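# Stow cardboard box in open drawer, then close drawer

## Task

Get the cardboard box inside the drawer that stands open, and afterwards push that drawer completely closed. All cabinets must stay roughly where they started, and the robot must neither topple nor finish leaning, or the task counts as failed.

## Robot and tools

ROBOT. An omnidirectional wheeled base carries a column of about 1.7 m. A carriage rides up and down it (lift_m, 0 to 1 m) and holds two six-joint arms, left and right, each ending in a five-finger hand. Arm bases sit roughly 0.57 m + lift_m above the floor; carriage parts hang about 0.15 m lower. A hand point reaches 0.78 m from its shoulder but only about 0.4 m below the arm base. The parked arm is joints 1-6 = 0, 0.05, 0.05, 1.45, 0, 0; parked, the robot is about 0.85 m wide and 0.65 m long. Cameras: carriage_camera (fixed, forward, tilted about 20 degrees down), left_wrist_camera and right_wrist_camera (on the little-finger side, aimed at the hand point). Images are 896x504.

FRAMES. Base frame: origin on the floor below the base centre, x forward, y left, z up, metres. left_hand and right_hand readings are hand points in this frame; the true hand is usually a bit lower, more so at long reach or with a load. Odometry frame = base frame at scene start; base_odometry counts wheel turns only (slip counts as travel), heading in rad, left positive, -3.142 to 3.142.

move. Arguments:
- base: one object with exactly one key, a relative offset from where the base last reported itself: translate_m (-2 to 2 m, forward positive), strafe_m (-2 to 2 m, left positive) or rotate_rad (-6.3 to 6.3 rad, counter-clockwise/left positive).
- joints: one object for both arms, keyed by joint name, each value an absolute target. lift_m 0 to 1. Per arm (left_ and right_ prefixes): joint1_rad -2.617 to 3.054 (turn about vertical, 0 forward, positive left); joint2_rad 0 to 3.141 (shoulder: 0 upper arm back and level, 1.57 up, 3.14 forward); joint3_rad 0 to 3.141 (elbow, 0 folded, 3.14 straight); joint4_rad -1.57 to 1.57 (wrist pitch, positive lifts fingertips); joint5_rad -1.57 to 1.57 (wrist yaw, positive swings fingertips to the right); joint6_rad -2.094 to 2.094 (roll about the finger direction). Hand keys, -1 to 1 on a unitless scale: _hand_little, _ring, _middle, _index (+1 straight, -1 curled), _hand_thumb_bend (+1 straight, -1 bent), _hand_thumb_turn (+1 beside palm, -1 opposite the fingers). Settings: _hand_force_limit (-1 to 1, about 0 to 10 N fingertip stop force, 15 N for thumb motors) and _hand_speed (-0.96 to 1; full speed from +0.48). At start force_limit is 0 and speed -0.8. Use about -0.94 or slower for a gentle grip.
- speeds: top speeds for this action only: translate_m/strafe_m 0.02-0.5 m/s, rotate_rad 0.05-1.57 rad/s, lift_m 0.08-0.27 m/s.
- min_time_s: 0.1-8 s, minimum duration of each arm motion; 2 or more gives straighter hand paths.
- cameras: list of camera names or ["all"]; blocking: true (default) waits until everything rests, false returns at once while motion continues.
A new move replaces targets only for the joints or base it names. Actions end after at most about 14-15 s (time_out).

OTHER TOOLS. wait(seconds 0-10, cameras) lets time pass and returns state. stop(cameras) brakes all running motions; braked parts read "stopped" and may keep pressing. zoom_image(camera, region [x0,y0,x1,y1] in pixels, max 504x504) enlarges part of a camera's latest image. show_instructions shows the reference pages. finished_scene ends the scene irreversibly; the box must stay in the closed drawer without help.

RESULTS. base_status and joint_status per motion: done, moving, off_target (rested short, may still push), contact_stop or time_out (target dropped, holding), not_followed (arm targets withheld, usually near-collision with itself or the other arm), limit_stop_at_motor_heat. A refused call or an uncommanded stop cancels the remaining move, wait and finished_scene calls of that reply. Hand readings: _hand_stopped_by gives six words for little, ring, middle, index, thumb_bend, thumb_turn (moving, target, force, stalled, fault); _load_n gives fingertip force in N, a lost grip showing as near 0. motor_effort in percent of maximum with peak in brackets; a falling lift effort while lowering means a hand rests on something. Motor temperatures are listed per arm; MOTOR HOT appears at 75 °C, and at 100 °C that arm goes limp for 30-60 s.

ORDER AND CARE. Look first, unfold arms away from furniture, then approach the box with small base and hand steps. Grip the box, lift it clear, carry it over the open drawer and lower it in before opening the hand. Then withdraw the hand and push the drawer front shut, gently, with a hand or slow base motion, and check the pictures.

AVOID. Arm-on-arm hits or presses (can end the scene). Tipping: keep the carriage low when loaded, avoid stretched arms with weight, sudden stops, and driving away while holding something fixed. Dropping the box from height, slamming the drawer, or shoving cabinets; a slow drive can push furniture and still report done. After a contact_stop, back off about 0.2 m. Do not leave an arm stretched out or pressing while thinking, as it heats; park it when MOTOR HOT appears. Driving backward under a table edge can topple the robot.

Each tool is called after ">>>" as name([rows], argument=value, ...), one row to a line, values as JSON.

Reference images:

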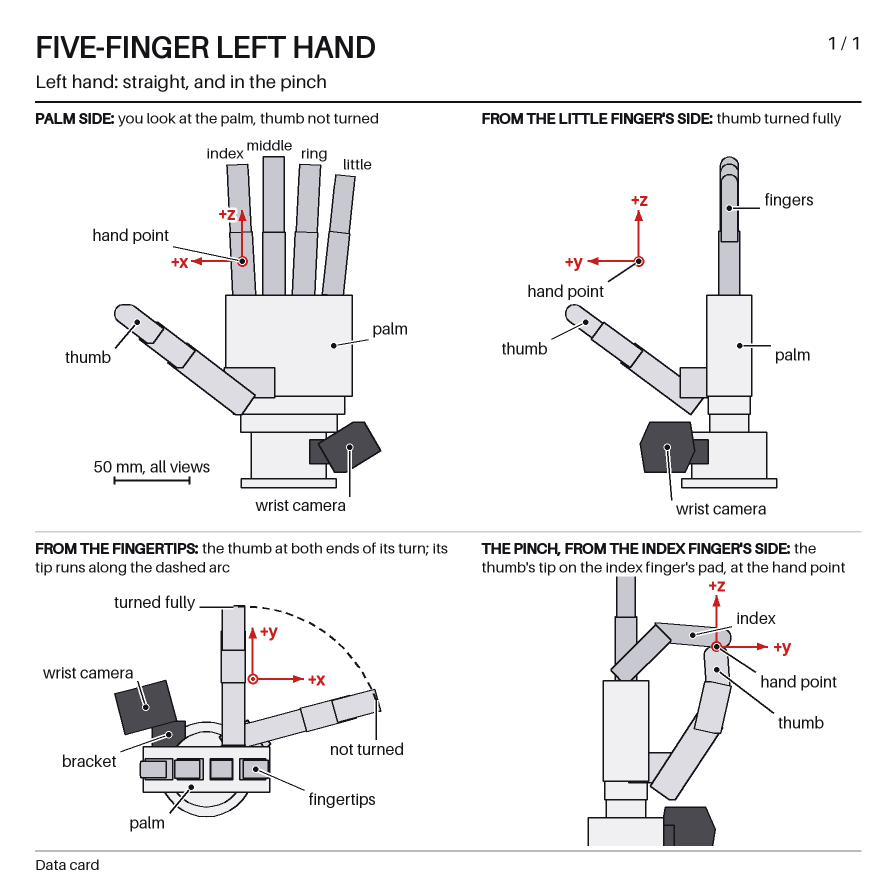

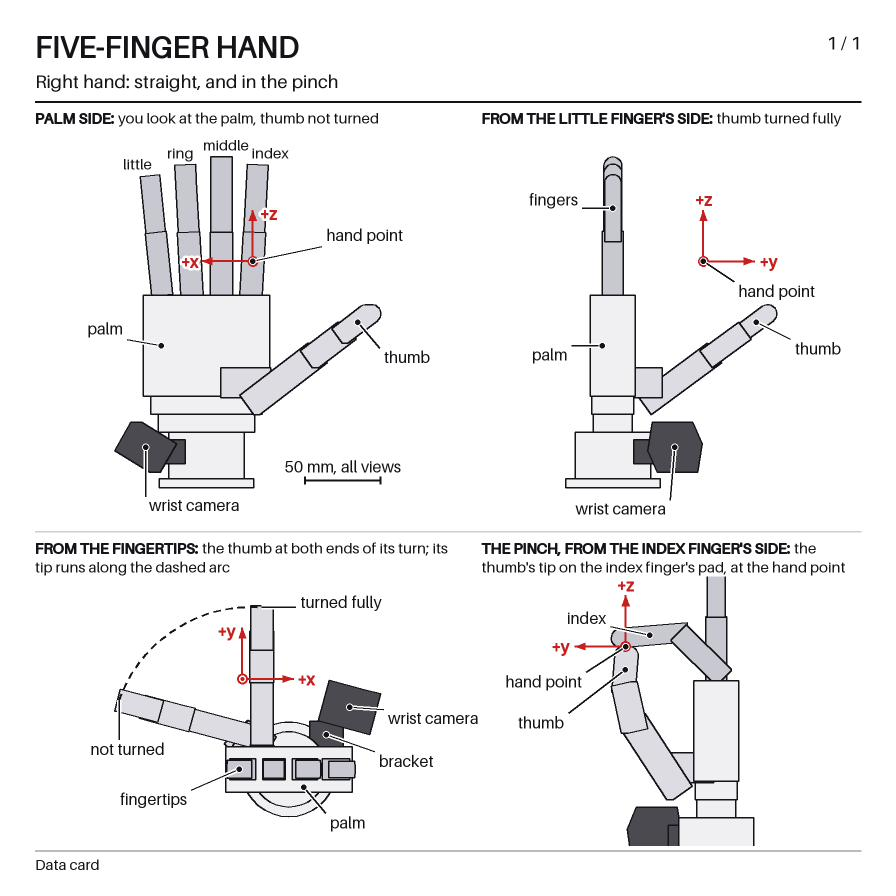

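## Session

>>> move(cameras=["all"])

Scene clock: 0.00 s.
Joint torques (N m): no reading
Motor temperatures (°C): left_arm=[31 32 31 27 27 24] | right_arm=[28 28 34 27 27 27]
base_odometry: x=+0.000 y=+0.000 heading=+0.000
base_status: not commanded
joint_positions: lift_m=+0.300 left_joint1_rad=-0.012 left_joint2_rad=+0.044 left_joint3_rad=+0.051 left_joint4_rad=+1.457 left_joint5_rad=+0.000 left_joint6_rad=+0.033 right_joint1_rad=+0.015 right_joint2_rad=+0.034 right_joint3_rad=+0.050 right_joint4_rad=+1.469 right_joint5_rad=+0.011 right_joint6_rad=-0.048 left_hand_little=+1.000 left_hand_ring=+1.000 left_hand_middle=+1.000 left_hand_index=+1.000 left_hand_thumb_turn=+1.000 left_hand_thumb_bend=+1.000 left_hand_force_limit=+0.000 left_hand_speed=-0.800 right_hand_little=+1.000 right_hand_ring=+1.000 right_hand_middle=+1.000 right_hand_index=+1.000 right_hand_thumb_turn=+1.000 right_hand_thumb_bend=+1.000 right_hand_force_limit=+0.000 right_hand_speed=-0.800
joint_status: not commanded
left_hand_stopped_by: target,target,target,target,target,target
right_hand_stopped_by: target,target,target,target,target,target
left_little_load_n: 0.0
left_ring_load_n: 0.0
left_middle_load_n: 0.0
left_index_load_n: 0.0
left_thumb_bend_load_n: 0.0
left_thumb_turn_load_n: 0.0
right_little_load_n: 0.0
right_ring_load_n: 0.0
right_middle_load_n: 0.0
right_index_load_n: 0.0
right_thumb_bend_load_n: 0.0
right_thumb_turn_load_n: 0.0
motor_effort: lift_m=+28 drive_wheels=-1
left_hand: x=+0.3102 y=+0.2784 z=+1.3361 quat_wxyz=(+0.713, -0.037, +0.038, -0.699) (m; base frame)
right_hand: x=+0.3043 y=-0.2811 z=+1.3378 quat_wxyz=(+0.695, -0.027, +0.033, -0.718) (m; base frame)
pictures: carriage_camera, left_wrist_camera, right_wrist_camera

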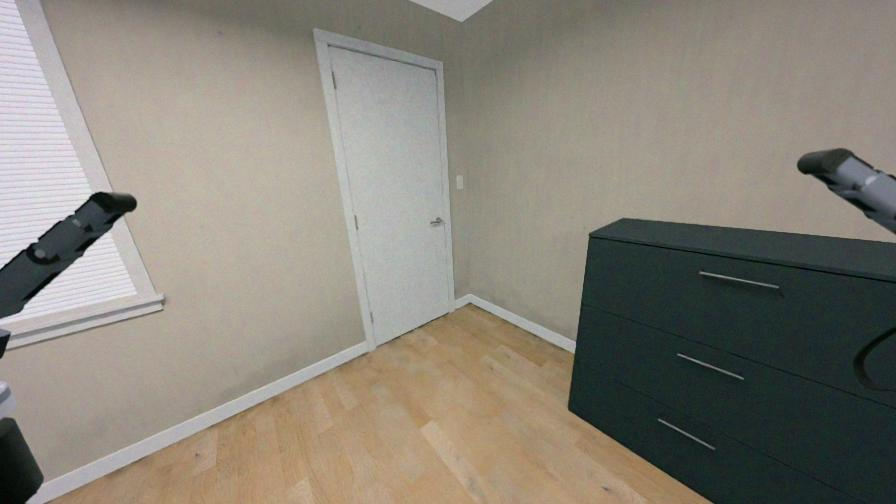

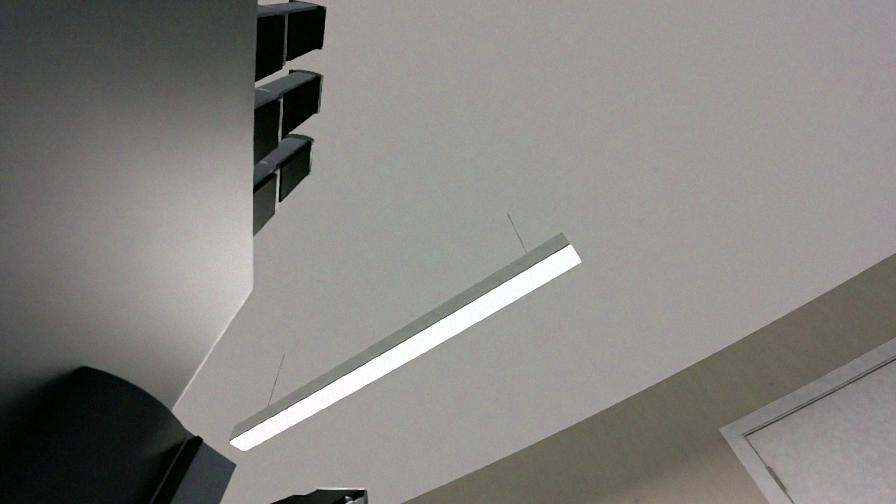

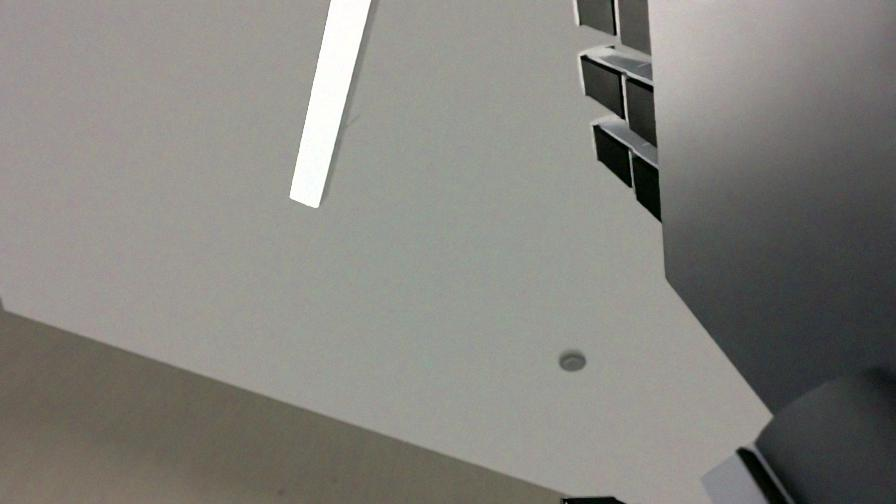

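>>> move(base={"rotate_rad": -1.2}, cameras=["carriage_camera"])

>>> move(base={"rotate_rad": -1.4}, cameras=["carriage_camera"])

>>> move(base={"rotate_rad": -1.5}, cameras=["carriage_camera"])

Scene clock: 7.20 s.
Joint torques (N m): left_arm=[0.09 3.69 5.29 -0.01 -0.02 -0.02] | right_arm=[0.12 3.59 4.88 -0.07 -0.04 0.04]
move: done
base_odometry: x=+0.000 y=+0.000 heading=-1.200
base_status: done
joint_positions: lift_m=+0.300 left_joint1_rad=-0.012 left_joint2_rad=+0.044 left_joint3_rad=+0.051 left_joint4_rad=+1.456 left_joint5_rad=+0.000 left_joint6_rad=+0.033 right_joint1_rad=+0.015 right_joint2_rad=+0.034 right_joint3_rad=+0.050 right_joint4_rad=+1.469 right_joint5_rad=+0.011 right_joint6_rad=-0.048 left_hand_little=+1.000 left_hand_ring=+1.000 left_hand_middle=+1.000 left_hand_index=+1.000 left_hand_thumb_turn=+1.000 left_hand_thumb_bend=+1.000 left_hand_force_limit=+0.000 left_hand_speed=-0.800 right_hand_little=+1.000 right_hand_ring=+1.000 right_hand_middle=+1.000 right_hand_index=+1.000 right_hand_thumb_turn=+1.000 right_hand_thumb_bend=+1.000 right_hand_force_limit=+0.000 right_hand_speed=-0.800
joint_status: not commanded
left_hand_stopped_by: target,target,target,target,target,target
right_hand_stopped_by: target,target,target,target,target,target
left_little_load_n: 0.0
left_ring_load_n: 0.0
left_middle_load_n: 0.0
left_index_load_n: 0.0
left_thumb_bend_load_n: 0.0
left_thumb_turn_load_n: -0.5
right_little_load_n: 0.0
right_ring_load_n: 0.0
right_middle_load_n: 0.0
right_index_load_n: 0.0
right_thumb_bend_load_n: 0.0
right_thumb_turn_load_n: 0.0
motor_effort: lift_m=+29(29) drive_wheels=+8(17)
left_hand: x=+0.3106 y=+0.2784 z=+1.3360 quat_wxyz=(+0.713, -0.037, +0.039, -0.699) (m; base frame)
right_hand: x=+0.3043 y=-0.2811 z=+1.3378 quat_wxyz=(+0.695, -0.027, +0.033, -0.718) (m; base frame)
pictures: carriage_camera

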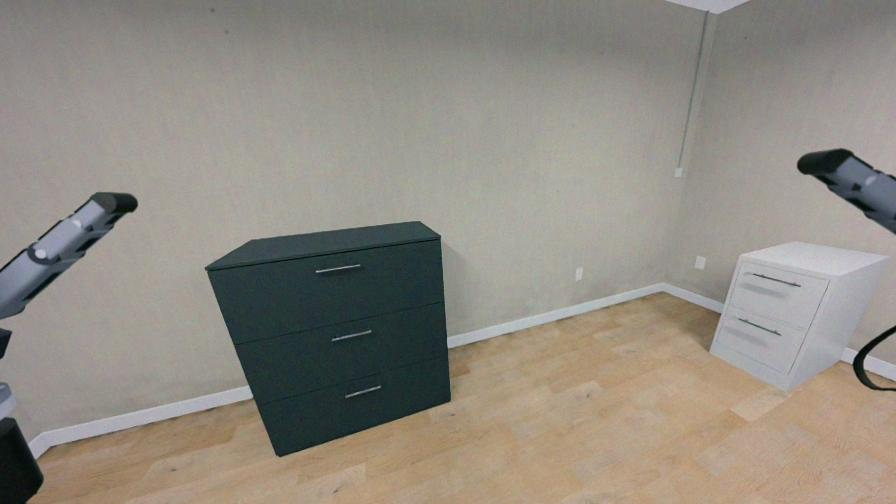

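Scene clock: 10.17 s.
Joint torques (N m): left_arm=[-0.06 3.69 5.2 -0.05 -0.01 -0.03] | right_arm=[0.14 3.6 4.86 -0.05 -0.05 0.03]
move: done
base_odometry: x=+0.000 y=+0.000 heading=-2.599
base_status: done
joint_positions: lift_m=+0.300 left_joint1_rad=-0.012 left_joint2_rad=+0.044 left_joint3_rad=+0.051 left_joint4_rad=+1.455 left_joint5_rad=+0.000 left_joint6_rad=+0.033 right_joint1_rad=+0.015 right_joint2_rad=+0.034 right_joint3_rad=+0.050 right_joint4_rad=+1.469 right_joint5_rad=+0.011 right_joint6_rad=-0.048 left_hand_little=+1.000 left_hand_ring=+1.000 left_hand_middle=+1.000 left_hand_index=+1.000 left_hand_thumb_turn=+1.000 left_hand_thumb_bend=+1.000 left_hand_force_limit=+0.000 left_hand_speed=-0.800 right_hand_little=+1.000 right_hand_ring=+1.000 right_hand_middle=+1.000 right_hand_index=+1.000 right_hand_thumb_turn=+1.000 right_hand_thumb_bend=+1.000 right_hand_force_limit=+0.000 right_hand_speed=-0.800
joint_status: not commanded
left_hand_stopped_by: target,target,target,target,target,target
right_hand_stopped_by: target,target,target,target,target,target
left_little_load_n: 0.0
left_ring_load_n: 0.0
left_middle_load_n: 0.0
left_index_load_n: 0.0
left_thumb_bend_load_n: 0.0
left_thumb_turn_load_n: 0.0
right_little_load_n: 0.0
right_ring_load_n: -0.5
right_middle_load_n: 0.0
right_index_load_n: 0.0
right_thumb_bend_load_n: 0.0
right_thumb_turn_load_n: 0.0
motor_effort: lift_m=+29(29) drive_wheels=+8(17)
left_hand: x=+0.3108 y=+0.2784 z=+1.3359 quat_wxyz=(+0.713, -0.038, +0.039, -0.699) (m; base frame)
right_hand: x=+0.3043 y=-0.2811 z=+1.3378 quat_wxyz=(+0.695, -0.027, +0.033, -0.718) (m; base frame)
pictures: carriage_camera

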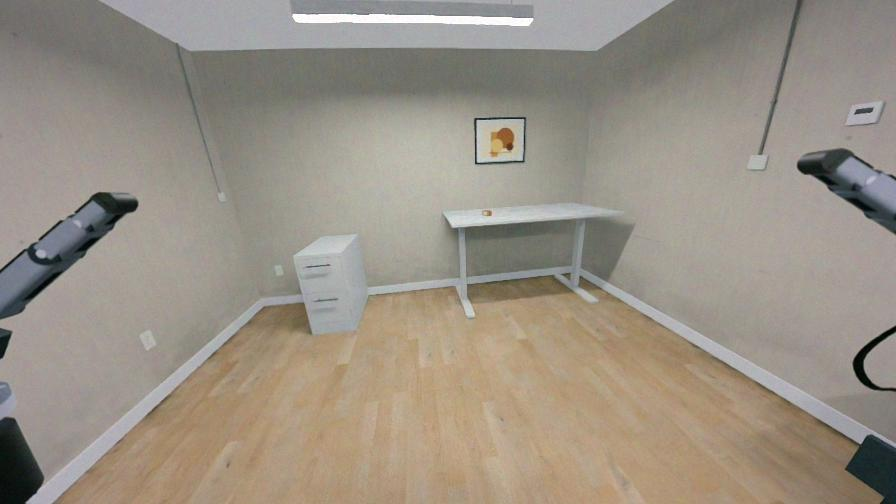

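Scene clock: 13.20 s.
Joint torques (N m): left_arm=[0.03 3.59 5.26 -0.03 -0.03 -0.03] | right_arm=[0.13 3.47 4.74 -0.09 -0.04 0.07]
move: done
base_odometry: x=+0.000 y=+0.000 heading=+2.185
base_status: done
joint_positions: lift_m=+0.300 left_joint1_rad=-0.012 left_joint2_rad=+0.044 left_joint3_rad=+0.051 left_joint4_rad=+1.454 left_joint5_rad=+0.000 left_joint6_rad=+0.033 right_joint1_rad=+0.015 right_joint2_rad=+0.034 right_joint3_rad=+0.050 right_joint4_rad=+1.469 right_joint5_rad=+0.011 right_joint6_rad=-0.048 left_hand_little=+1.000 left_hand_ring=+1.000 left_hand_middle=+1.000 left_hand_index=+1.000 left_hand_thumb_turn=+1.000 left_hand_thumb_bend=+1.000 left_hand_force_limit=+0.000 left_hand_speed=-0.800 right_hand_little=+1.000 right_hand_ring=+1.000 right_hand_middle=+1.000 right_hand_index=+1.000 right_hand_thumb_turn=+1.000 right_hand_thumb_bend=+1.000 right_hand_force_limit=+0.000 right_hand_speed=-0.800
joint_status: not commanded
left_hand_stopped_by: target,target,target,target,target,target
right_hand_stopped_by: target,target,target,target,target,target
left_little_load_n: 0.0
left_ring_load_n: 0.0
left_middle_load_n: 0.0
left_index_load_n: -0.5
left_thumb_bend_load_n: 0.0
left_thumb_turn_load_n: 0.0
right_little_load_n: 0.0
right_ring_load_n: -0.5
right_middle_load_n: 0.0
right_index_load_n: 0.0
right_thumb_bend_load_n: 0.0
right_thumb_turn_load_n: 0.0
motor_effort: lift_m=+29(29) drive_wheels=+8(17)
left_hand: x=+0.3110 y=+0.2784 z=+1.3358 quat_wxyz=(+0.713, -0.038, +0.039, -0.699) (m; base frame)
right_hand: x=+0.3043 y=-0.2811 z=+1.3378 quat_wxyz=(+0.695, -0.027, +0.033, -0.718) (m; base frame)
pictures: carriage_camera

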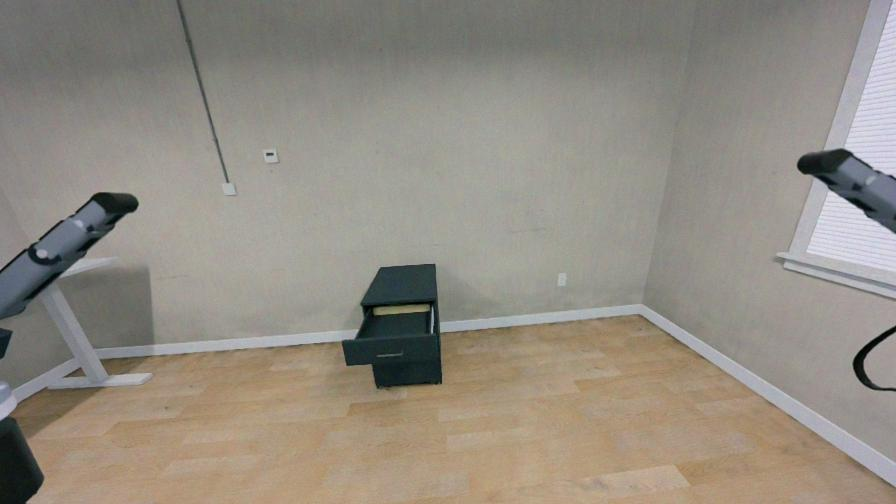

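>>> zoom_image(camera="carriage_camera", region=[300, 240, 500, 400])

>>> move(base={"rotate_rad": 1.3}, cameras=["carriage_camera"])

>>> zoom_image(camera="carriage_camera", region=[300, 150, 500, 300])

Scaled by 2.520 from the camera's 896x504 image, which has a finer 1280x720 frame.

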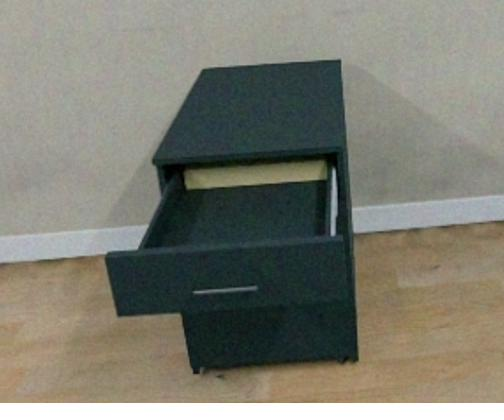

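Scene clock: 21.03 s.
Joint torques (N m): left_arm=[0.09 3.58 5.23 -0.05 -0.03 -0.04] | right_arm=[0.16 3.47 4.82 -0.07 -0.03 0.05]
move: done
base_odometry: x=+0.000 y=+0.000 heading=-2.799
base_status: done
joint_positions: lift_m=+0.300 left_joint1_rad=-0.012 left_joint2_rad=+0.044 left_joint3_rad=+0.051 left_joint4_rad=+1.454 left_joint5_rad=+0.000 left_joint6_rad=+0.033 right_joint1_rad=+0.015 right_joint2_rad=+0.034 right_joint3_rad=+0.050 right_joint4_rad=+1.469 right_joint5_rad=+0.011 right_joint6_rad=-0.048 left_hand_little=+1.000 left_hand_ring=+1.000 left_hand_middle=+1.000 left_hand_index=+1.000 left_hand_thumb_turn=+1.000 left_hand_thumb_bend=+1.000 left_hand_force_limit=+0.000 left_hand_speed=-0.800 right_hand_little=+1.000 right_hand_ring=+1.000 right_hand_middle=+1.000 right_hand_index=+1.000 right_hand_thumb_turn=+1.000 right_hand_thumb_bend=+1.000 right_hand_force_limit=+0.000 right_hand_speed=-0.800
joint_status: not commanded
left_hand_stopped_by: target,target,target,target,target,target
right_hand_stopped_by: target,target,target,target,target,target
left_little_load_n: 0.0
left_ring_load_n: 0.0
left_middle_load_n: 0.0
left_index_load_n: 0.0
left_thumb_bend_load_n: 0.0
left_thumb_turn_load_n: 0.0
right_little_load_n: 0.0
right_ring_load_n: 0.0
right_middle_load_n: 0.0
right_index_load_n: 0.0
right_thumb_bend_load_n: 0.0
right_thumb_turn_load_n: 0.0
motor_effort: lift_m=+29(29) drive_wheels=+8(25)
left_hand: x=+0.3111 y=+0.2784 z=+1.3358 quat_wxyz=(+0.713, -0.038, +0.039, -0.699) (m; base frame)
right_hand: x=+0.3043 y=-0.2811 z=+1.3378 quat_wxyz=(+0.695, -0.027, +0.033, -0.718) (m; base frame)
pictures: carriage_camera

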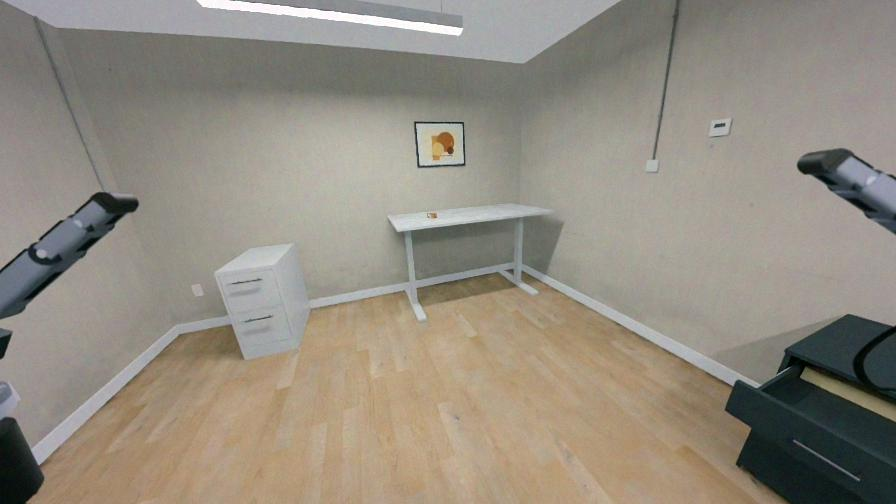

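Scaled by 2.520 from the camera's 896x504 image, which has a finer 1280x720 frame.

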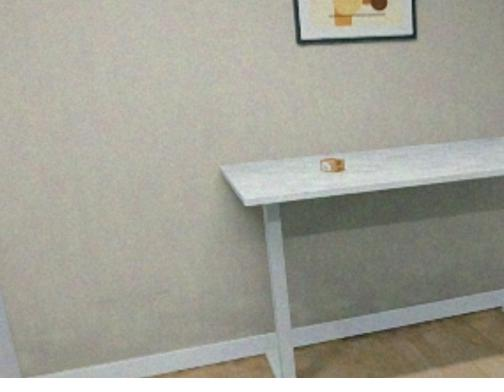

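>>> move(base={"translate_m": 0.9}, cameras=["carriage_camera"])

>>> zoom_image(camera="carriage_camera", region=[300, 150, 600, 350])

Scene clock: 40.00 s.
Joint torques (N m): left_arm=[0.12 3.66 5.15 0 -0.01 -0.02] | right_arm=[0.2 3.54 4.9 -0.06 -0.07 0.05]
move: done
base_odometry: x=-0.847 y=-0.304 heading=-2.798
base_status: done
joint_positions: lift_m=+0.300 left_joint1_rad=-0.012 left_joint2_rad=+0.044 left_joint3_rad=+0.051 left_joint4_rad=+1.454 left_joint5_rad=+0.000 left_joint6_rad=+0.033 right_joint1_rad=+0.015 right_joint2_rad=+0.034 right_joint3_rad=+0.050 right_joint4_rad=+1.468 right_joint5_rad=+0.011 right_joint6_rad=-0.048 left_hand_little=+1.000 left_hand_ring=+1.000 left_hand_middle=+1.000 left_hand_index=+1.000 left_hand_thumb_turn=+1.000 left_hand_thumb_bend=+1.000 left_hand_force_limit=+0.000 left_hand_speed=-0.800 right_hand_little=+1.000 right_hand_ring=+1.000 right_hand_middle=+1.000 right_hand_index=+1.000 right_hand_thumb_turn=+1.000 right_hand_thumb_bend=+1.000 right_hand_force_limit=+0.000 right_hand_speed=-0.800
joint_status: not commanded
left_hand_stopped_by: target,target,target,target,target,target
right_hand_stopped_by: target,target,target,target,target,target
left_little_load_n: 0.0
left_ring_load_n: 0.0
left_middle_load_n: 0.0
left_index_load_n: 0.0
left_thumb_bend_load_n: 0.0
left_thumb_turn_load_n: 0.0
right_little_load_n: 0.0
right_ring_load_n: 0.0
right_middle_load_n: 0.0
right_index_load_n: 0.0
right_thumb_bend_load_n: 0.0
right_thumb_turn_load_n: 0.0
motor_effort: lift_m=+29(29) drive_wheels=-11(27)
left_hand: x=+0.3111 y=+0.2784 z=+1.3358 quat_wxyz=(+0.713, -0.038, +0.039, -0.699) (m; base frame)
right_hand: x=+0.3047 y=-0.2811 z=+1.3377 quat_wxyz=(+0.695, -0.028, +0.033, -0.718) (m; base frame)
pictures: carriage_camera

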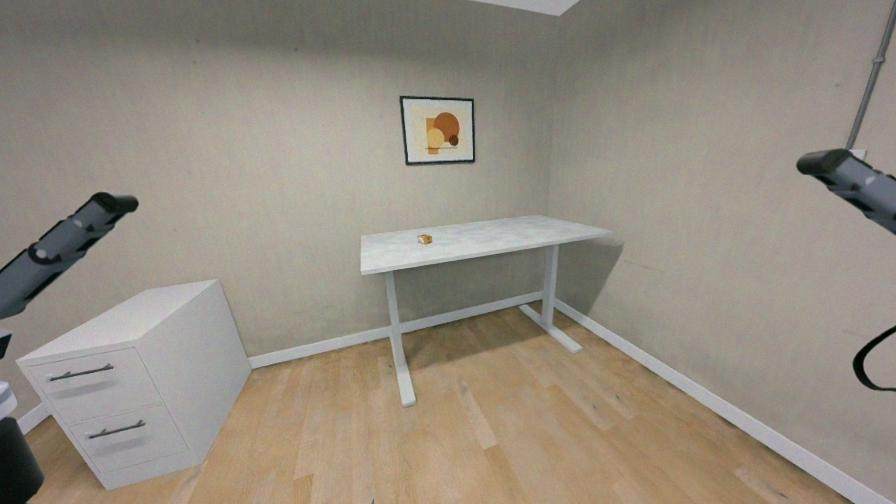

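Scaled by 1.680 from the camera's 896x504 image, which has a finer 1280x720 frame.

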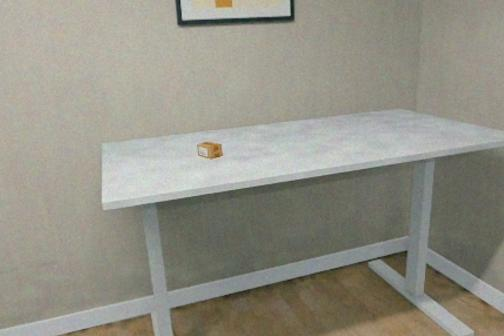

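>>> move(base={"rotate_rad": 0.355}, joints={"lift_m": 0.5})

>>> move(base={"strafe_m": -0.65}, cameras=["carriage_camera"])

>>> move(base={"translate_m": 0.6}, cameras=["carriage_camera"])

>>> zoom_image(camera="carriage_camera", region=[200, 150, 500, 350])

Scene clock: 94.03 s.
Joint torques (N m): left_arm=[0.06 3.66 5.16 -0.04 -0.04 -0.05] | right_arm=[0.09 3.56 4.88 -0.06 -0.05 0.04]
move: done
base_odometry: x=-0.848 y=-0.304 heading=-2.443
base_status: done
joint_positions: lift_m=+0.500 left_joint1_rad=-0.012 left_joint2_rad=+0.044 left_joint3_rad=+0.051 left_joint4_rad=+1.454 left_joint5_rad=+0.000 left_joint6_rad=+0.033 right_joint1_rad=+0.015 right_joint2_rad=+0.034 right_joint3_rad=+0.050 right_joint4_rad=+1.468 right_joint5_rad=+0.011 right_joint6_rad=-0.048 left_hand_little=+1.000 left_hand_ring=+1.000 left_hand_middle=+1.000 left_hand_index=+1.000 left_hand_thumb_turn=+1.000 left_hand_thumb_bend=+1.000 left_hand_force_limit=+0.000 left_hand_speed=-0.800 right_hand_little=+1.000 right_hand_ring=+1.000 right_hand_middle=+1.000 right_hand_index=+1.000 right_hand_thumb_turn=+1.000 right_hand_thumb_bend=+1.000 right_hand_force_limit=+0.000 right_hand_speed=-0.800
joint_status: all done
left_hand_stopped_by: target,target,target,target,target,target
right_hand_stopped_by: target,target,target,target,target,target
left_little_load_n: 0.0
left_ring_load_n: 0.0
left_middle_load_n: 0.0
left_index_load_n: 0.0
left_thumb_bend_load_n: 0.0
left_thumb_turn_load_n: 0.0
right_little_load_n: 0.0
right_ring_load_n: 0.0
right_middle_load_n: 0.0
right_index_load_n: 0.0
right_thumb_bend_load_n: 0.0
right_thumb_turn_load_n: 0.0
motor_effort: lift_m=+31(43) drive_wheels=+12(14)
left_hand: x=+0.3109 y=+0.2784 z=+1.5356 quat_wxyz=(+0.713, -0.038, +0.039, -0.699) (m; base frame)
right_hand: x=+0.3046 y=-0.2811 z=+1.5375 quat_wxyz=(+0.695, -0.028, +0.033, -0.718) (m; base frame)
pictures: none

Scene clock: 97.57 s.
Joint torques (N m): left_arm=[0.03 3.69 5.24 -0.04 -0.03 -0.03] | right_arm=[0.14 3.48 4.88 -0.04 -0.01 0.02]
move: done
base_odometry: x=-1.266 y=+0.194 heading=-2.442
base_status: done
joint_positions: lift_m=+0.500 left_joint1_rad=-0.012 left_joint2_rad=+0.044 left_joint3_rad=+0.051 left_joint4_rad=+1.454 left_joint5_rad=+0.000 left_joint6_rad=+0.033 right_joint1_rad=+0.015 right_joint2_rad=+0.034 right_joint3_rad=+0.050 right_joint4_rad=+1.468 right_joint5_rad=+0.011 right_joint6_rad=-0.048 left_hand_little=+1.000 left_hand_ring=+1.000 left_hand_middle=+1.000 left_hand_index=+1.000 left_hand_thumb_turn=+1.000 left_hand_thumb_bend=+1.000 left_hand_force_limit=+0.000 left_hand_speed=-0.800 right_hand_little=+1.000 right_hand_ring=+1.000 right_hand_middle=+1.000 right_hand_index=+1.000 right_hand_thumb_turn=+1.000 right_hand_thumb_bend=+1.000 right_hand_force_limit=+0.000 right_hand_speed=-0.800
joint_status: not commanded
left_hand_stopped_by: target,target,target,target,target,target
right_hand_stopped_by: target,target,target,target,target,target
left_little_load_n: 0.0
left_ring_load_n: 0.0
left_middle_load_n: 0.0
left_index_load_n: 0.0
left_thumb_bend_load_n: 0.0
left_thumb_turn_load_n: 0.0
right_little_load_n: 0.0
right_ring_load_n: 0.0
right_middle_load_n: 0.0
right_index_load_n: 0.0
right_thumb_bend_load_n: 0.0
right_thumb_turn_load_n: 0.0
motor_effort: lift_m=+31(31) drive_wheels=-11(24)
left_hand: x=+0.3109 y=+0.2783 z=+1.5356 quat_wxyz=(+0.713, -0.038, +0.039, -0.699) (m; base frame)
right_hand: x=+0.3046 y=-0.2812 z=+1.5375 quat_wxyz=(+0.695, -0.028, +0.033, -0.718) (m; base frame)
pictures: carriage_camera
camera_calibration:
carriage_camera: T_world_to_cam=[[0.034831, -0.997827, -0.055933, 0.0819669], [-0.307247, 0.042565, -0.950677, 1.47774], [0.950992, 0.0502982, -0.305097, 0.32024], [0, 0, 0, 1]] pos_world=[0.146631, 0.00278136, 1.50714]

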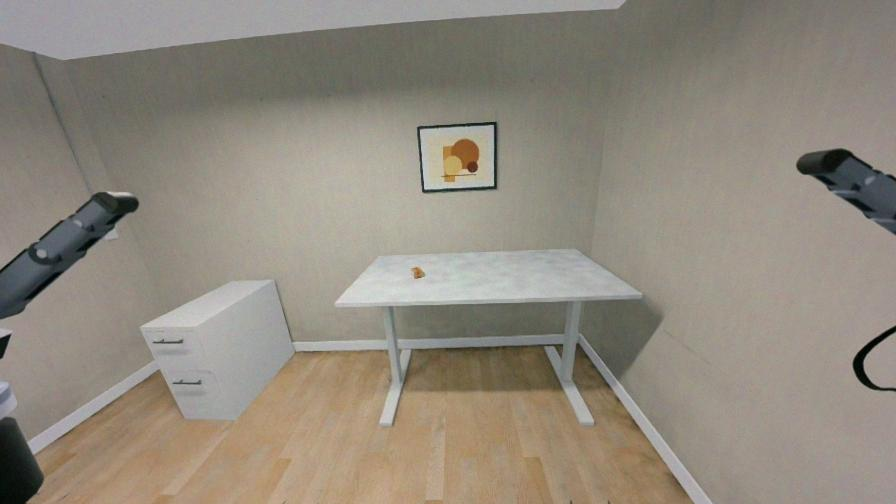

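Scene clock: 100.97 s.
Joint torques (N m): left_arm=[-0.08 3.71 5.26 0.03 -0.02 -0.03] | right_arm=[0.25 3.48 4.92 -0.04 -0.04 0.05]
move: done
base_odometry: x=-1.726 y=-0.192 heading=-2.443
base_status: done
joint_positions: lift_m=+0.500 left_joint1_rad=-0.012 left_joint2_rad=+0.044 left_joint3_rad=+0.051 left_joint4_rad=+1.454 left_joint5_rad=+0.000 left_joint6_rad=+0.033 right_joint1_rad=+0.015 right_joint2_rad=+0.034 right_joint3_rad=+0.050 right_joint4_rad=+1.467 right_joint5_rad=+0.011 right_joint6_rad=-0.048 left_hand_little=+1.000 left_hand_ring=+1.000 left_hand_middle=+1.000 left_hand_index=+1.000 left_hand_thumb_turn=+1.000 left_hand_thumb_bend=+1.000 left_hand_force_limit=+0.000 left_hand_speed=-0.800 right_hand_little=+1.000 right_hand_ring=+1.000 right_hand_middle=+1.000 right_hand_index=+1.000 right_hand_thumb_turn=+1.000 right_hand_thumb_bend=+1.000 right_hand_force_limit=+0.000 right_hand_speed=-0.800
joint_status: not commanded
left_hand_stopped_by: target,target,target,target,target,target
right_hand_stopped_by: target,target,target,target,target,target
left_little_load_n: 0.0
left_ring_load_n: 0.0
left_middle_load_n: 0.0
left_index_load_n: 0.0
left_thumb_bend_load_n: 0.0
left_thumb_turn_load_n: 0.0
right_little_load_n: 0.0
right_ring_load_n: 0.0
right_middle_load_n: 0.0
right_index_load_n: 0.0
right_thumb_bend_load_n: 0.0
right_thumb_turn_load_n: 0.0
motor_effort: lift_m=+31(31) drive_wheels=-7(17)
left_hand: x=+0.3110 y=+0.2783 z=+1.5356 quat_wxyz=(+0.713, -0.038, +0.040, -0.699) (m; base frame)
right_hand: x=+0.3049 y=-0.2812 z=+1.5374 quat_wxyz=(+0.695, -0.028, +0.034, -0.718) (m; base frame)
pictures: carriage_camera
camera_calibration:
carriage_camera: T_world_to_cam=[[0.034831, -0.997827, -0.055933, 0.0819669], [-0.307247, 0.042565, -0.950677, 1.47774], [0.950992, 0.0502982, -0.305097, 0.32024], [0, 0, 0, 1]] pos_world=[0.146631, 0.00278136, 1.50714]

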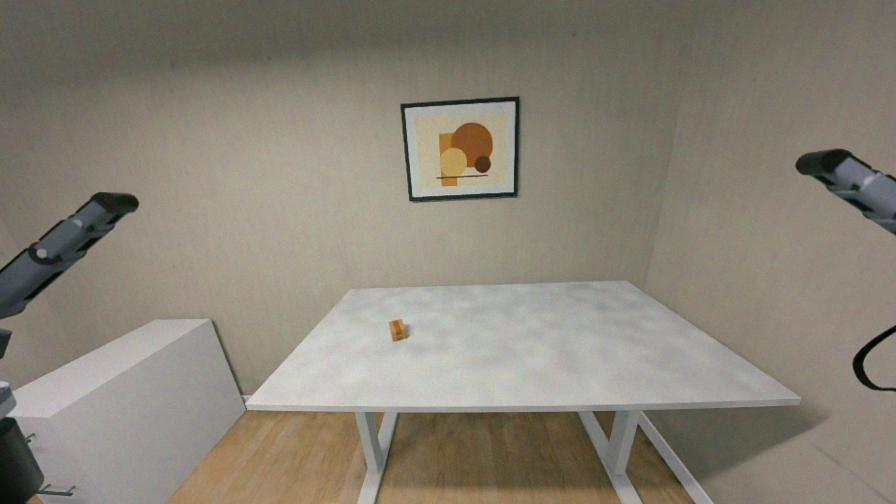

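Scaled by 1.680 from the camera's 896x504 image, which has a finer 1280x720 frame.

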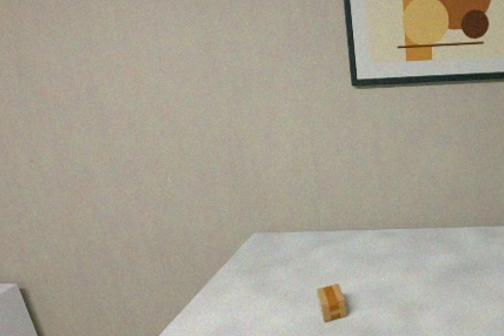

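>>> move(joints={"lift_m": 0.85}, cameras=["carriage_camera"])

>>> zoom_image(camera="carriage_camera", region=[340, 340, 460, 440])

Scene clock: 116.50 s.
Joint torques (N m): left_arm=[-0.08 3.64 5.33 -0.04 -0.02 -0.04] | right_arm=[0.12 3.37 4.85 -0.04 -0.04 0.03]
move: done
base_odometry: x=-1.726 y=-0.192 heading=-2.443
base_status: not commanded
joint_positions: lift_m=+0.850 left_joint1_rad=-0.012 left_joint2_rad=+0.044 left_joint3_rad=+0.051 left_joint4_rad=+1.454 left_joint5_rad=+0.000 left_joint6_rad=+0.033 right_joint1_rad=+0.015 right_joint2_rad=+0.034 right_joint3_rad=+0.050 right_joint4_rad=+1.467 right_joint5_rad=+0.011 right_joint6_rad=-0.048 left_hand_little=+1.000 left_hand_ring=+1.000 left_hand_middle=+1.000 left_hand_index=+1.000 left_hand_thumb_turn=+1.000 left_hand_thumb_bend=+1.000 left_hand_force_limit=+0.000 left_hand_speed=-0.800 right_hand_little=+1.000 right_hand_ring=+1.000 right_hand_middle=+1.000 right_hand_index=+1.000 right_hand_thumb_turn=+1.000 right_hand_thumb_bend=+1.000 right_hand_force_limit=+0.000 right_hand_speed=-0.800
joint_status: all done
left_hand_stopped_by: target,target,target,target,target,target
right_hand_stopped_by: target,target,target,target,target,target
left_little_load_n: 0.0
left_ring_load_n: 0.0
left_middle_load_n: 0.0
left_index_load_n: 0.0
left_thumb_bend_load_n: 0.0
left_thumb_turn_load_n: 0.0
right_little_load_n: 0.0
right_ring_load_n: 0.0
right_middle_load_n: 0.0
right_index_load_n: 0.0
right_thumb_bend_load_n: 0.0
right_thumb_turn_load_n: 0.0
motor_effort: lift_m=+31(41) drive_wheels=-7(7)
left_hand: x=+0.3110 y=+0.2783 z=+1.8856 quat_wxyz=(+0.713, -0.038, +0.040, -0.699) (m; base frame)
right_hand: x=+0.3049 y=-0.2812 z=+1.8874 quat_wxyz=(+0.695, -0.028, +0.034, -0.718) (m; base frame)
pictures: carriage_camera
camera_calibration:
carriage_camera: T_world_to_cam=[[0.034831, -0.997827, -0.055933, 0.101543], [-0.307247, 0.042565, -0.950677, 1.81048], [0.950992, 0.0502982, -0.305097, 0.427024], [0, 0, 0, 1]] pos_world=[0.146631, 0.00278136, 1.85714]

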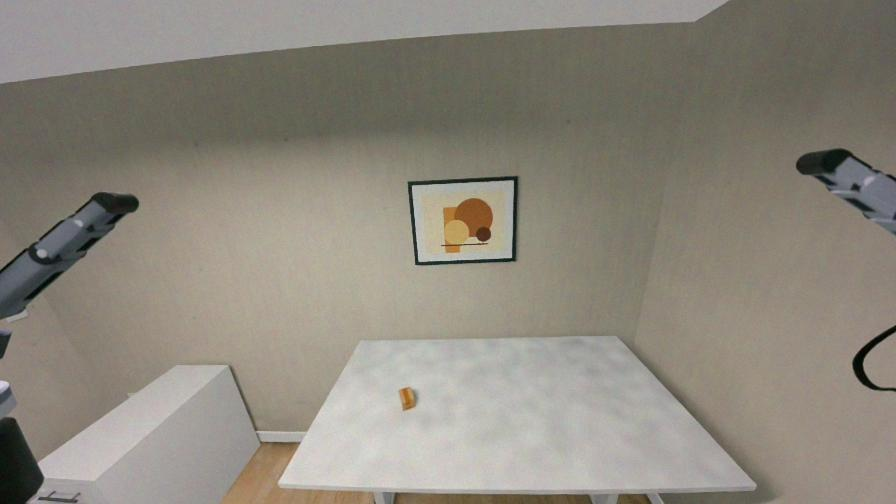

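Scaled by 4.200 from the camera's 896x504 image, which has a finer 1280x720 frame.

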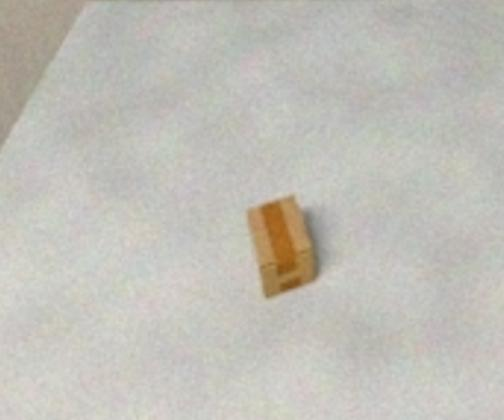

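>>> move(joints={"left_joint1_rad": 0.0, "left_joint2_rad": 1.6, "left_joint3_rad": 1.2, "left_joint4_rad": 0.0, "left_joint6_rad": 0.0, "left_hand_thumb_turn": -1.0}, min_time_s=3)

>>> move(joints={"left_joint1_rad": -0.2, "left_joint2_rad": 2.4, "left_joint3_rad": 1.6, "left_joint4_rad": -0.77, "left_joint6_rad": 1.0}, min_time_s=3, cameras=["carriage_camera", "left_wrist_camera"])

Scene clock: 176.10 s.
Joint torques (N m): left_arm=[0.83 -5.78 9.96 2 -0.04 -0.15] | right_arm=[0.17 3.48 4.86 -0.06 -0.04 0.05]
move: done
base_odometry: x=-1.726 y=-0.192 heading=-2.443
base_status: not commanded
joint_positions: lift_m=+0.850 left_joint1_rad=-0.008 left_joint2_rad=+1.591 left_joint3_rad=+1.159 left_joint4_rad=-0.002 left_joint5_rad=+0.000 left_joint6_rad=+0.011 right_joint1_rad=+0.015 right_joint2_rad=+0.034 right_joint3_rad=+0.050 right_joint4_rad=+1.467 right_joint5_rad=+0.011 right_joint6_rad=-0.048 left_hand_little=+1.000 left_hand_ring=+1.000 left_hand_middle=+1.000 left_hand_index=+1.000 left_hand_thumb_turn=-1.000 left_hand_thumb_bend=+1.000 left_hand_force_limit=+0.000 left_hand_speed=-0.800 right_hand_little=+1.000 right_hand_ring=+1.000 right_hand_middle=+1.000 right_hand_index=+1.000 right_hand_thumb_turn=+1.000 right_hand_thumb_bend=+1.000 right_hand_force_limit=+0.000 right_hand_speed=-0.800
joint_status: all done
left_hand_stopped_by: target,target,target,target,target,target
right_hand_stopped_by: target,target,target,target,target,target
left_little_load_n: 0.0
left_ring_load_n: 0.0
left_middle_load_n: 0.0
left_index_load_n: 0.0
left_thumb_bend_load_n: 0.0
left_thumb_turn_load_n: 0.0
right_little_load_n: 0.0
right_ring_load_n: 0.0
right_middle_load_n: 0.0
right_index_load_n: 0.0
right_thumb_bend_load_n: 0.0
right_thumb_turn_load_n: 0.0
motor_effort: lift_m=+31(31) drive_wheels=-6(7)
left_hand: x=+0.7110 y=+0.2743 z=+1.6004 quat_wxyz=(+0.381, -0.590, +0.602, -0.380) (m; base frame)
right_hand: x=+0.3049 y=-0.2812 z=+1.8874 quat_wxyz=(+0.695, -0.028, +0.034, -0.718) (m; base frame)
pictures: none

Scene clock: 179.40 s.
Joint torques (N m): left_arm=[-0.79 -9.07 6.9 0.17 -0.09 0.19] | right_arm=[0.09 3.58 4.82 -0.04 -0.05 0.07]
move: done
base_odometry: x=-1.726 y=-0.192 heading=-2.443
base_status: not commanded
joint_positions: lift_m=+0.850 left_joint1_rad=-0.192 left_joint2_rad=+2.388 left_joint3_rad=+1.570 left_joint4_rad=-0.761 left_joint5_rad=+0.000 left_joint6_rad=+0.987 right_joint1_rad=+0.015 right_joint2_rad=+0.034 right_joint3_rad=+0.050 right_joint4_rad=+1.467 right_joint5_rad=+0.011 right_joint6_rad=-0.048 left_hand_little=+1.000 left_hand_ring=+1.000 left_hand_middle=+1.000 left_hand_index=+1.000 left_hand_thumb_turn=-1.000 left_hand_thumb_bend=+1.000 left_hand_force_limit=+0.000 left_hand_speed=-0.800 right_hand_little=+1.000 right_hand_ring=+1.000 right_hand_middle=+1.000 right_hand_index=+1.000 right_hand_thumb_turn=+1.000 right_hand_thumb_bend=+1.000 right_hand_force_limit=+0.000 right_hand_speed=-0.800
joint_status: all done
left_hand_stopped_by: target,target,target,target,target,target
right_hand_stopped_by: target,target,target,target,target,target
left_little_load_n: 0.0
left_ring_load_n: 0.0
left_middle_load_n: 0.0
left_index_load_n: 0.0
left_thumb_bend_load_n: 0.0
left_thumb_turn_load_n: 0.0
right_little_load_n: 0.0
right_ring_load_n: 0.0
right_middle_load_n: 0.0
right_index_load_n: 0.0
right_thumb_bend_load_n: 0.0
right_thumb_turn_load_n: 0.0
motor_effort: lift_m=+30(31) drive_wheels=+5(6)
left_hand: x=+0.5828 y=+0.2715 z=+1.3275 quat_wxyz=(-0.004, -0.195, +0.981, +0.001) (m; base frame)
right_hand: x=+0.3049 y=-0.2812 z=+1.8874 quat_wxyz=(+0.695, -0.028, +0.034, -0.718) (m; base frame)
pictures: carriage_camera, left_wrist_camera
camera_calibration:
carriage_camera: T_world_to_cam=[[0.034831, -0.997827, -0.055933, 0.101543], [-0.307247, 0.042565, -0.950677, 1.81048], [0.950992, 0.0502982, -0.305097, 0.427024], [0, 0, 0, 1]] pos_world=[0.146631, 0.00278136, 1.85714]
left_wrist_camera: T_world_to_cam=[[0.0913853, -0.995805, 0.00459364, 0.211179], [-0.849499, -0.0755501, 0.522152, -0.176887], [-0.519615, -0.0516194, -0.85284, 1.5671], [0, 0, 0, 1]] pos_world=[0.644724, 0.277822, 1.42788]

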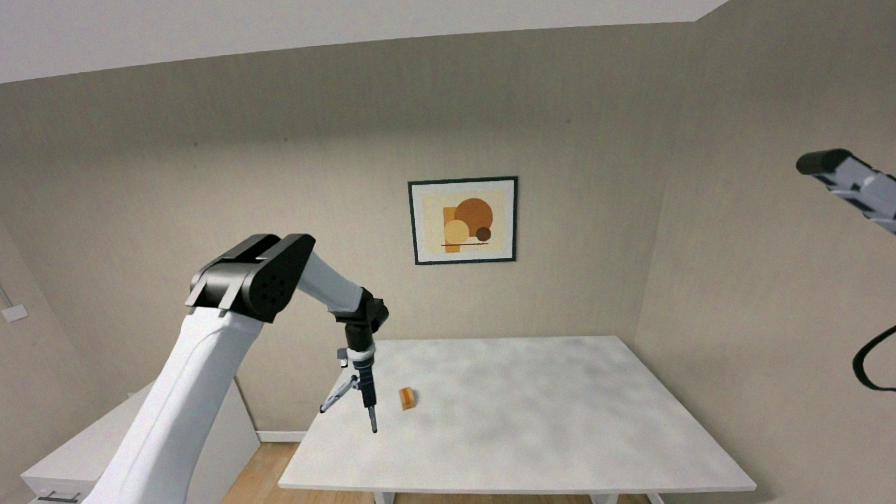

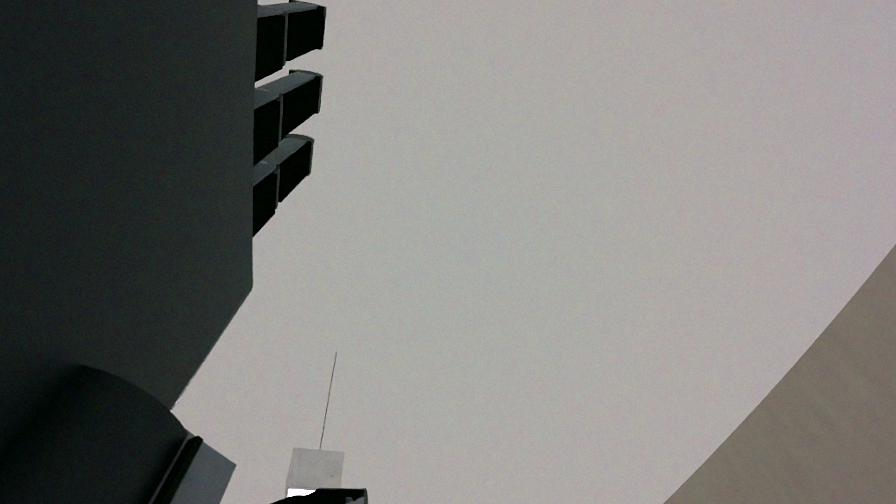

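>>> move(base={"translate_m": 0.356}, speeds={"translate_m": 0.15})

>>> move(joints={"left_joint1_rad": -0.232, "left_joint2_rad": 2.88, "left_joint3_rad": 1.86, "left_joint4_rad": -0.53, "left_joint5_rad": 0.0, "left_joint6_rad": 0.99, "lift_m": 0.8}, min_time_s=3, cameras=["carriage_camera", "left_wrist_camera"])

Scene clock: 201.47 s.
Joint torques (N m): left_arm=[-0.66 -9.09 6.9 0.21 -0.08 0.09] | right_arm=[0.08 3.47 4.9 -0.02 -0.06 0.03]
Motor temperatures (°C): left_arm=[30 38 35 27 27 24] | right_arm=[27 28 36 26 27 26]
move: done
base_odometry: x=-1.999 y=-0.421 heading=-2.444
base_status: done
joint_positions: lift_m=+0.850 left_joint1_rad=-0.195 left_joint2_rad=+2.388 left_joint3_rad=+1.570 left_joint4_rad=-0.767 left_joint5_rad=+0.000 left_joint6_rad=+0.988 right_joint1_rad=+0.015 right_joint2_rad=+0.034 right_joint3_rad=+0.050 right_joint4_rad=+1.467 right_joint5_rad=+0.011 right_joint6_rad=-0.048 left_hand_little=+1.000 left_hand_ring=+1.000 left_hand_middle=+1.000 left_hand_index=+1.000 left_hand_thumb_turn=-1.000 left_hand_thumb_bend=+1.000 left_hand_force_limit=+0.000 left_hand_speed=-0.800 right_hand_little=+1.000 right_hand_ring=+1.000 right_hand_middle=+1.000 right_hand_index=+1.000 right_hand_thumb_turn=+1.000 right_hand_thumb_bend=+1.000 right_hand_force_limit=+0.000 right_hand_speed=-0.800
joint_status: not commanded
left_hand_stopped_by: target,target,target,target,target,target
right_hand_stopped_by: target,target,target,target,target,target
left_little_load_n: 0.0
left_ring_load_n: 0.0
left_middle_load_n: 0.0
left_index_load_n: 0.0
left_thumb_bend_load_n: 0.0
left_thumb_turn_load_n: 0.0
right_little_load_n: 0.0
right_ring_load_n: 0.0
right_middle_load_n: 0.0
right_index_load_n: 0.0
right_thumb_bend_load_n: 0.0
right_thumb_turn_load_n: 0.0
motor_effort: lift_m=+31(31) drive_wheels=-7(17)
left_hand: x=+0.5811 y=+0.2707 z=+1.3278 quat_wxyz=(-0.007, -0.192, +0.981, +0.003) (m; base frame)
right_hand: x=+0.3049 y=-0.2812 z=+1.8874 quat_wxyz=(+0.695, -0.028, +0.034, -0.718) (m; base frame)
pictures: none

Scene clock: 204.77 s.
Joint torques (N m): left_arm=[-0.75 -10.28 6 0.39 -0.06 -0.02] | right_arm=[-0.06 3.48 5.01 -0.01 -0.08 0.01]
move: done
base_odometry: x=-1.999 y=-0.421 heading=-2.444
base_status: not commanded
joint_positions: lift_m=+0.800 left_joint1_rad=-0.224 left_joint2_rad=+2.867 left_joint3_rad=+1.834 left_joint4_rad=-0.541 left_joint5_rad=+0.000 left_joint6_rad=+0.988 right_joint1_rad=+0.015 right_joint2_rad=+0.034 right_joint3_rad=+0.050 right_joint4_rad=+1.467 right_joint5_rad=+0.011 right_joint6_rad=-0.048 left_hand_little=+1.000 left_hand_ring=+1.000 left_hand_middle=+1.000 left_hand_index=+1.000 left_hand_thumb_turn=-1.000 left_hand_thumb_bend=+1.000 left_hand_force_limit=+0.000 left_hand_speed=-0.800 right_hand_little=+1.000 right_hand_ring=+1.000 right_hand_middle=+1.000 right_hand_index=+1.000 right_hand_thumb_turn=+1.000 right_hand_thumb_bend=+1.000 right_hand_force_limit=+0.000 right_hand_speed=-0.800
joint_status: all done
left_hand_stopped_by: target,target,target,target,target,target
right_hand_stopped_by: target,target,target,target,target,target
left_little_load_n: 0.0
left_ring_load_n: 0.0
left_middle_load_n: 0.0
left_index_load_n: 0.0
left_thumb_bend_load_n: 0.0
left_thumb_turn_load_n: 0.0
right_little_load_n: 0.0
right_ring_load_n: 0.0
right_middle_load_n: 0.0
right_index_load_n: 0.0
right_thumb_bend_load_n: 0.0
right_thumb_turn_load_n: 0.0
motor_effort: lift_m=+25(27) drive_wheels=+5(8)
left_hand: x=+0.6095 y=+0.2539 z=+1.1268 quat_wxyz=(-0.002, -0.178, +0.984, +0.001) (m; base frame)
right_hand: x=+0.3049 y=-0.2812 z=+1.8380 quat_wxyz=(+0.695, -0.028, +0.034, -0.718) (m; base frame)
pictures: carriage_camera, left_wrist_camera
camera_calibration:
carriage_camera: T_world_to_cam=[[0.034831, -0.997827, -0.055933, 0.0987804], [-0.307247, 0.042565, -0.950677, 1.76351], [0.950992, 0.0502982, -0.305097, 0.411952], [0, 0, 0, 1]] pos_world=[0.146631, 0.00278136, 1.80774]
left_wrist_camera: T_world_to_cam=[[0.0585571, -0.998266, 0.0059631, 0.211305], [-0.85404, -0.0470022, 0.518079, -0.0506894], [-0.516901, -0.0354299, -0.855312, 1.4059], [0, 0, 0, 1]] pos_world=[0.671048, 0.258367, 1.22749]

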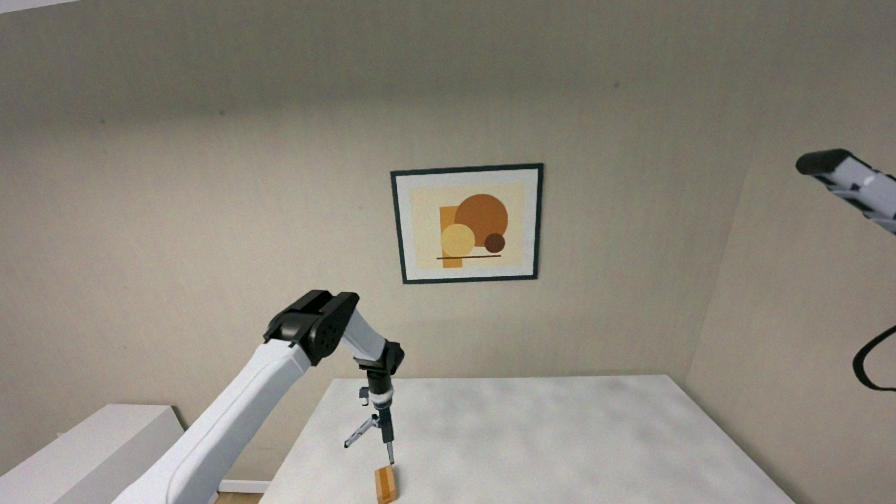

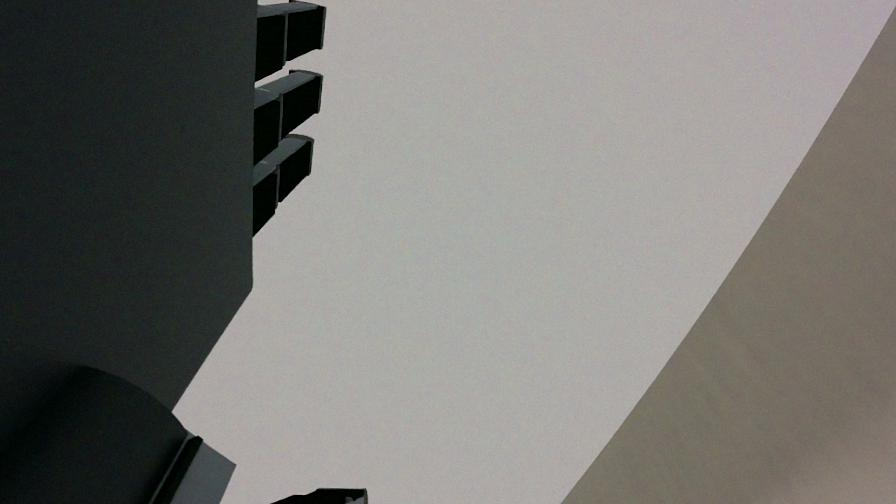

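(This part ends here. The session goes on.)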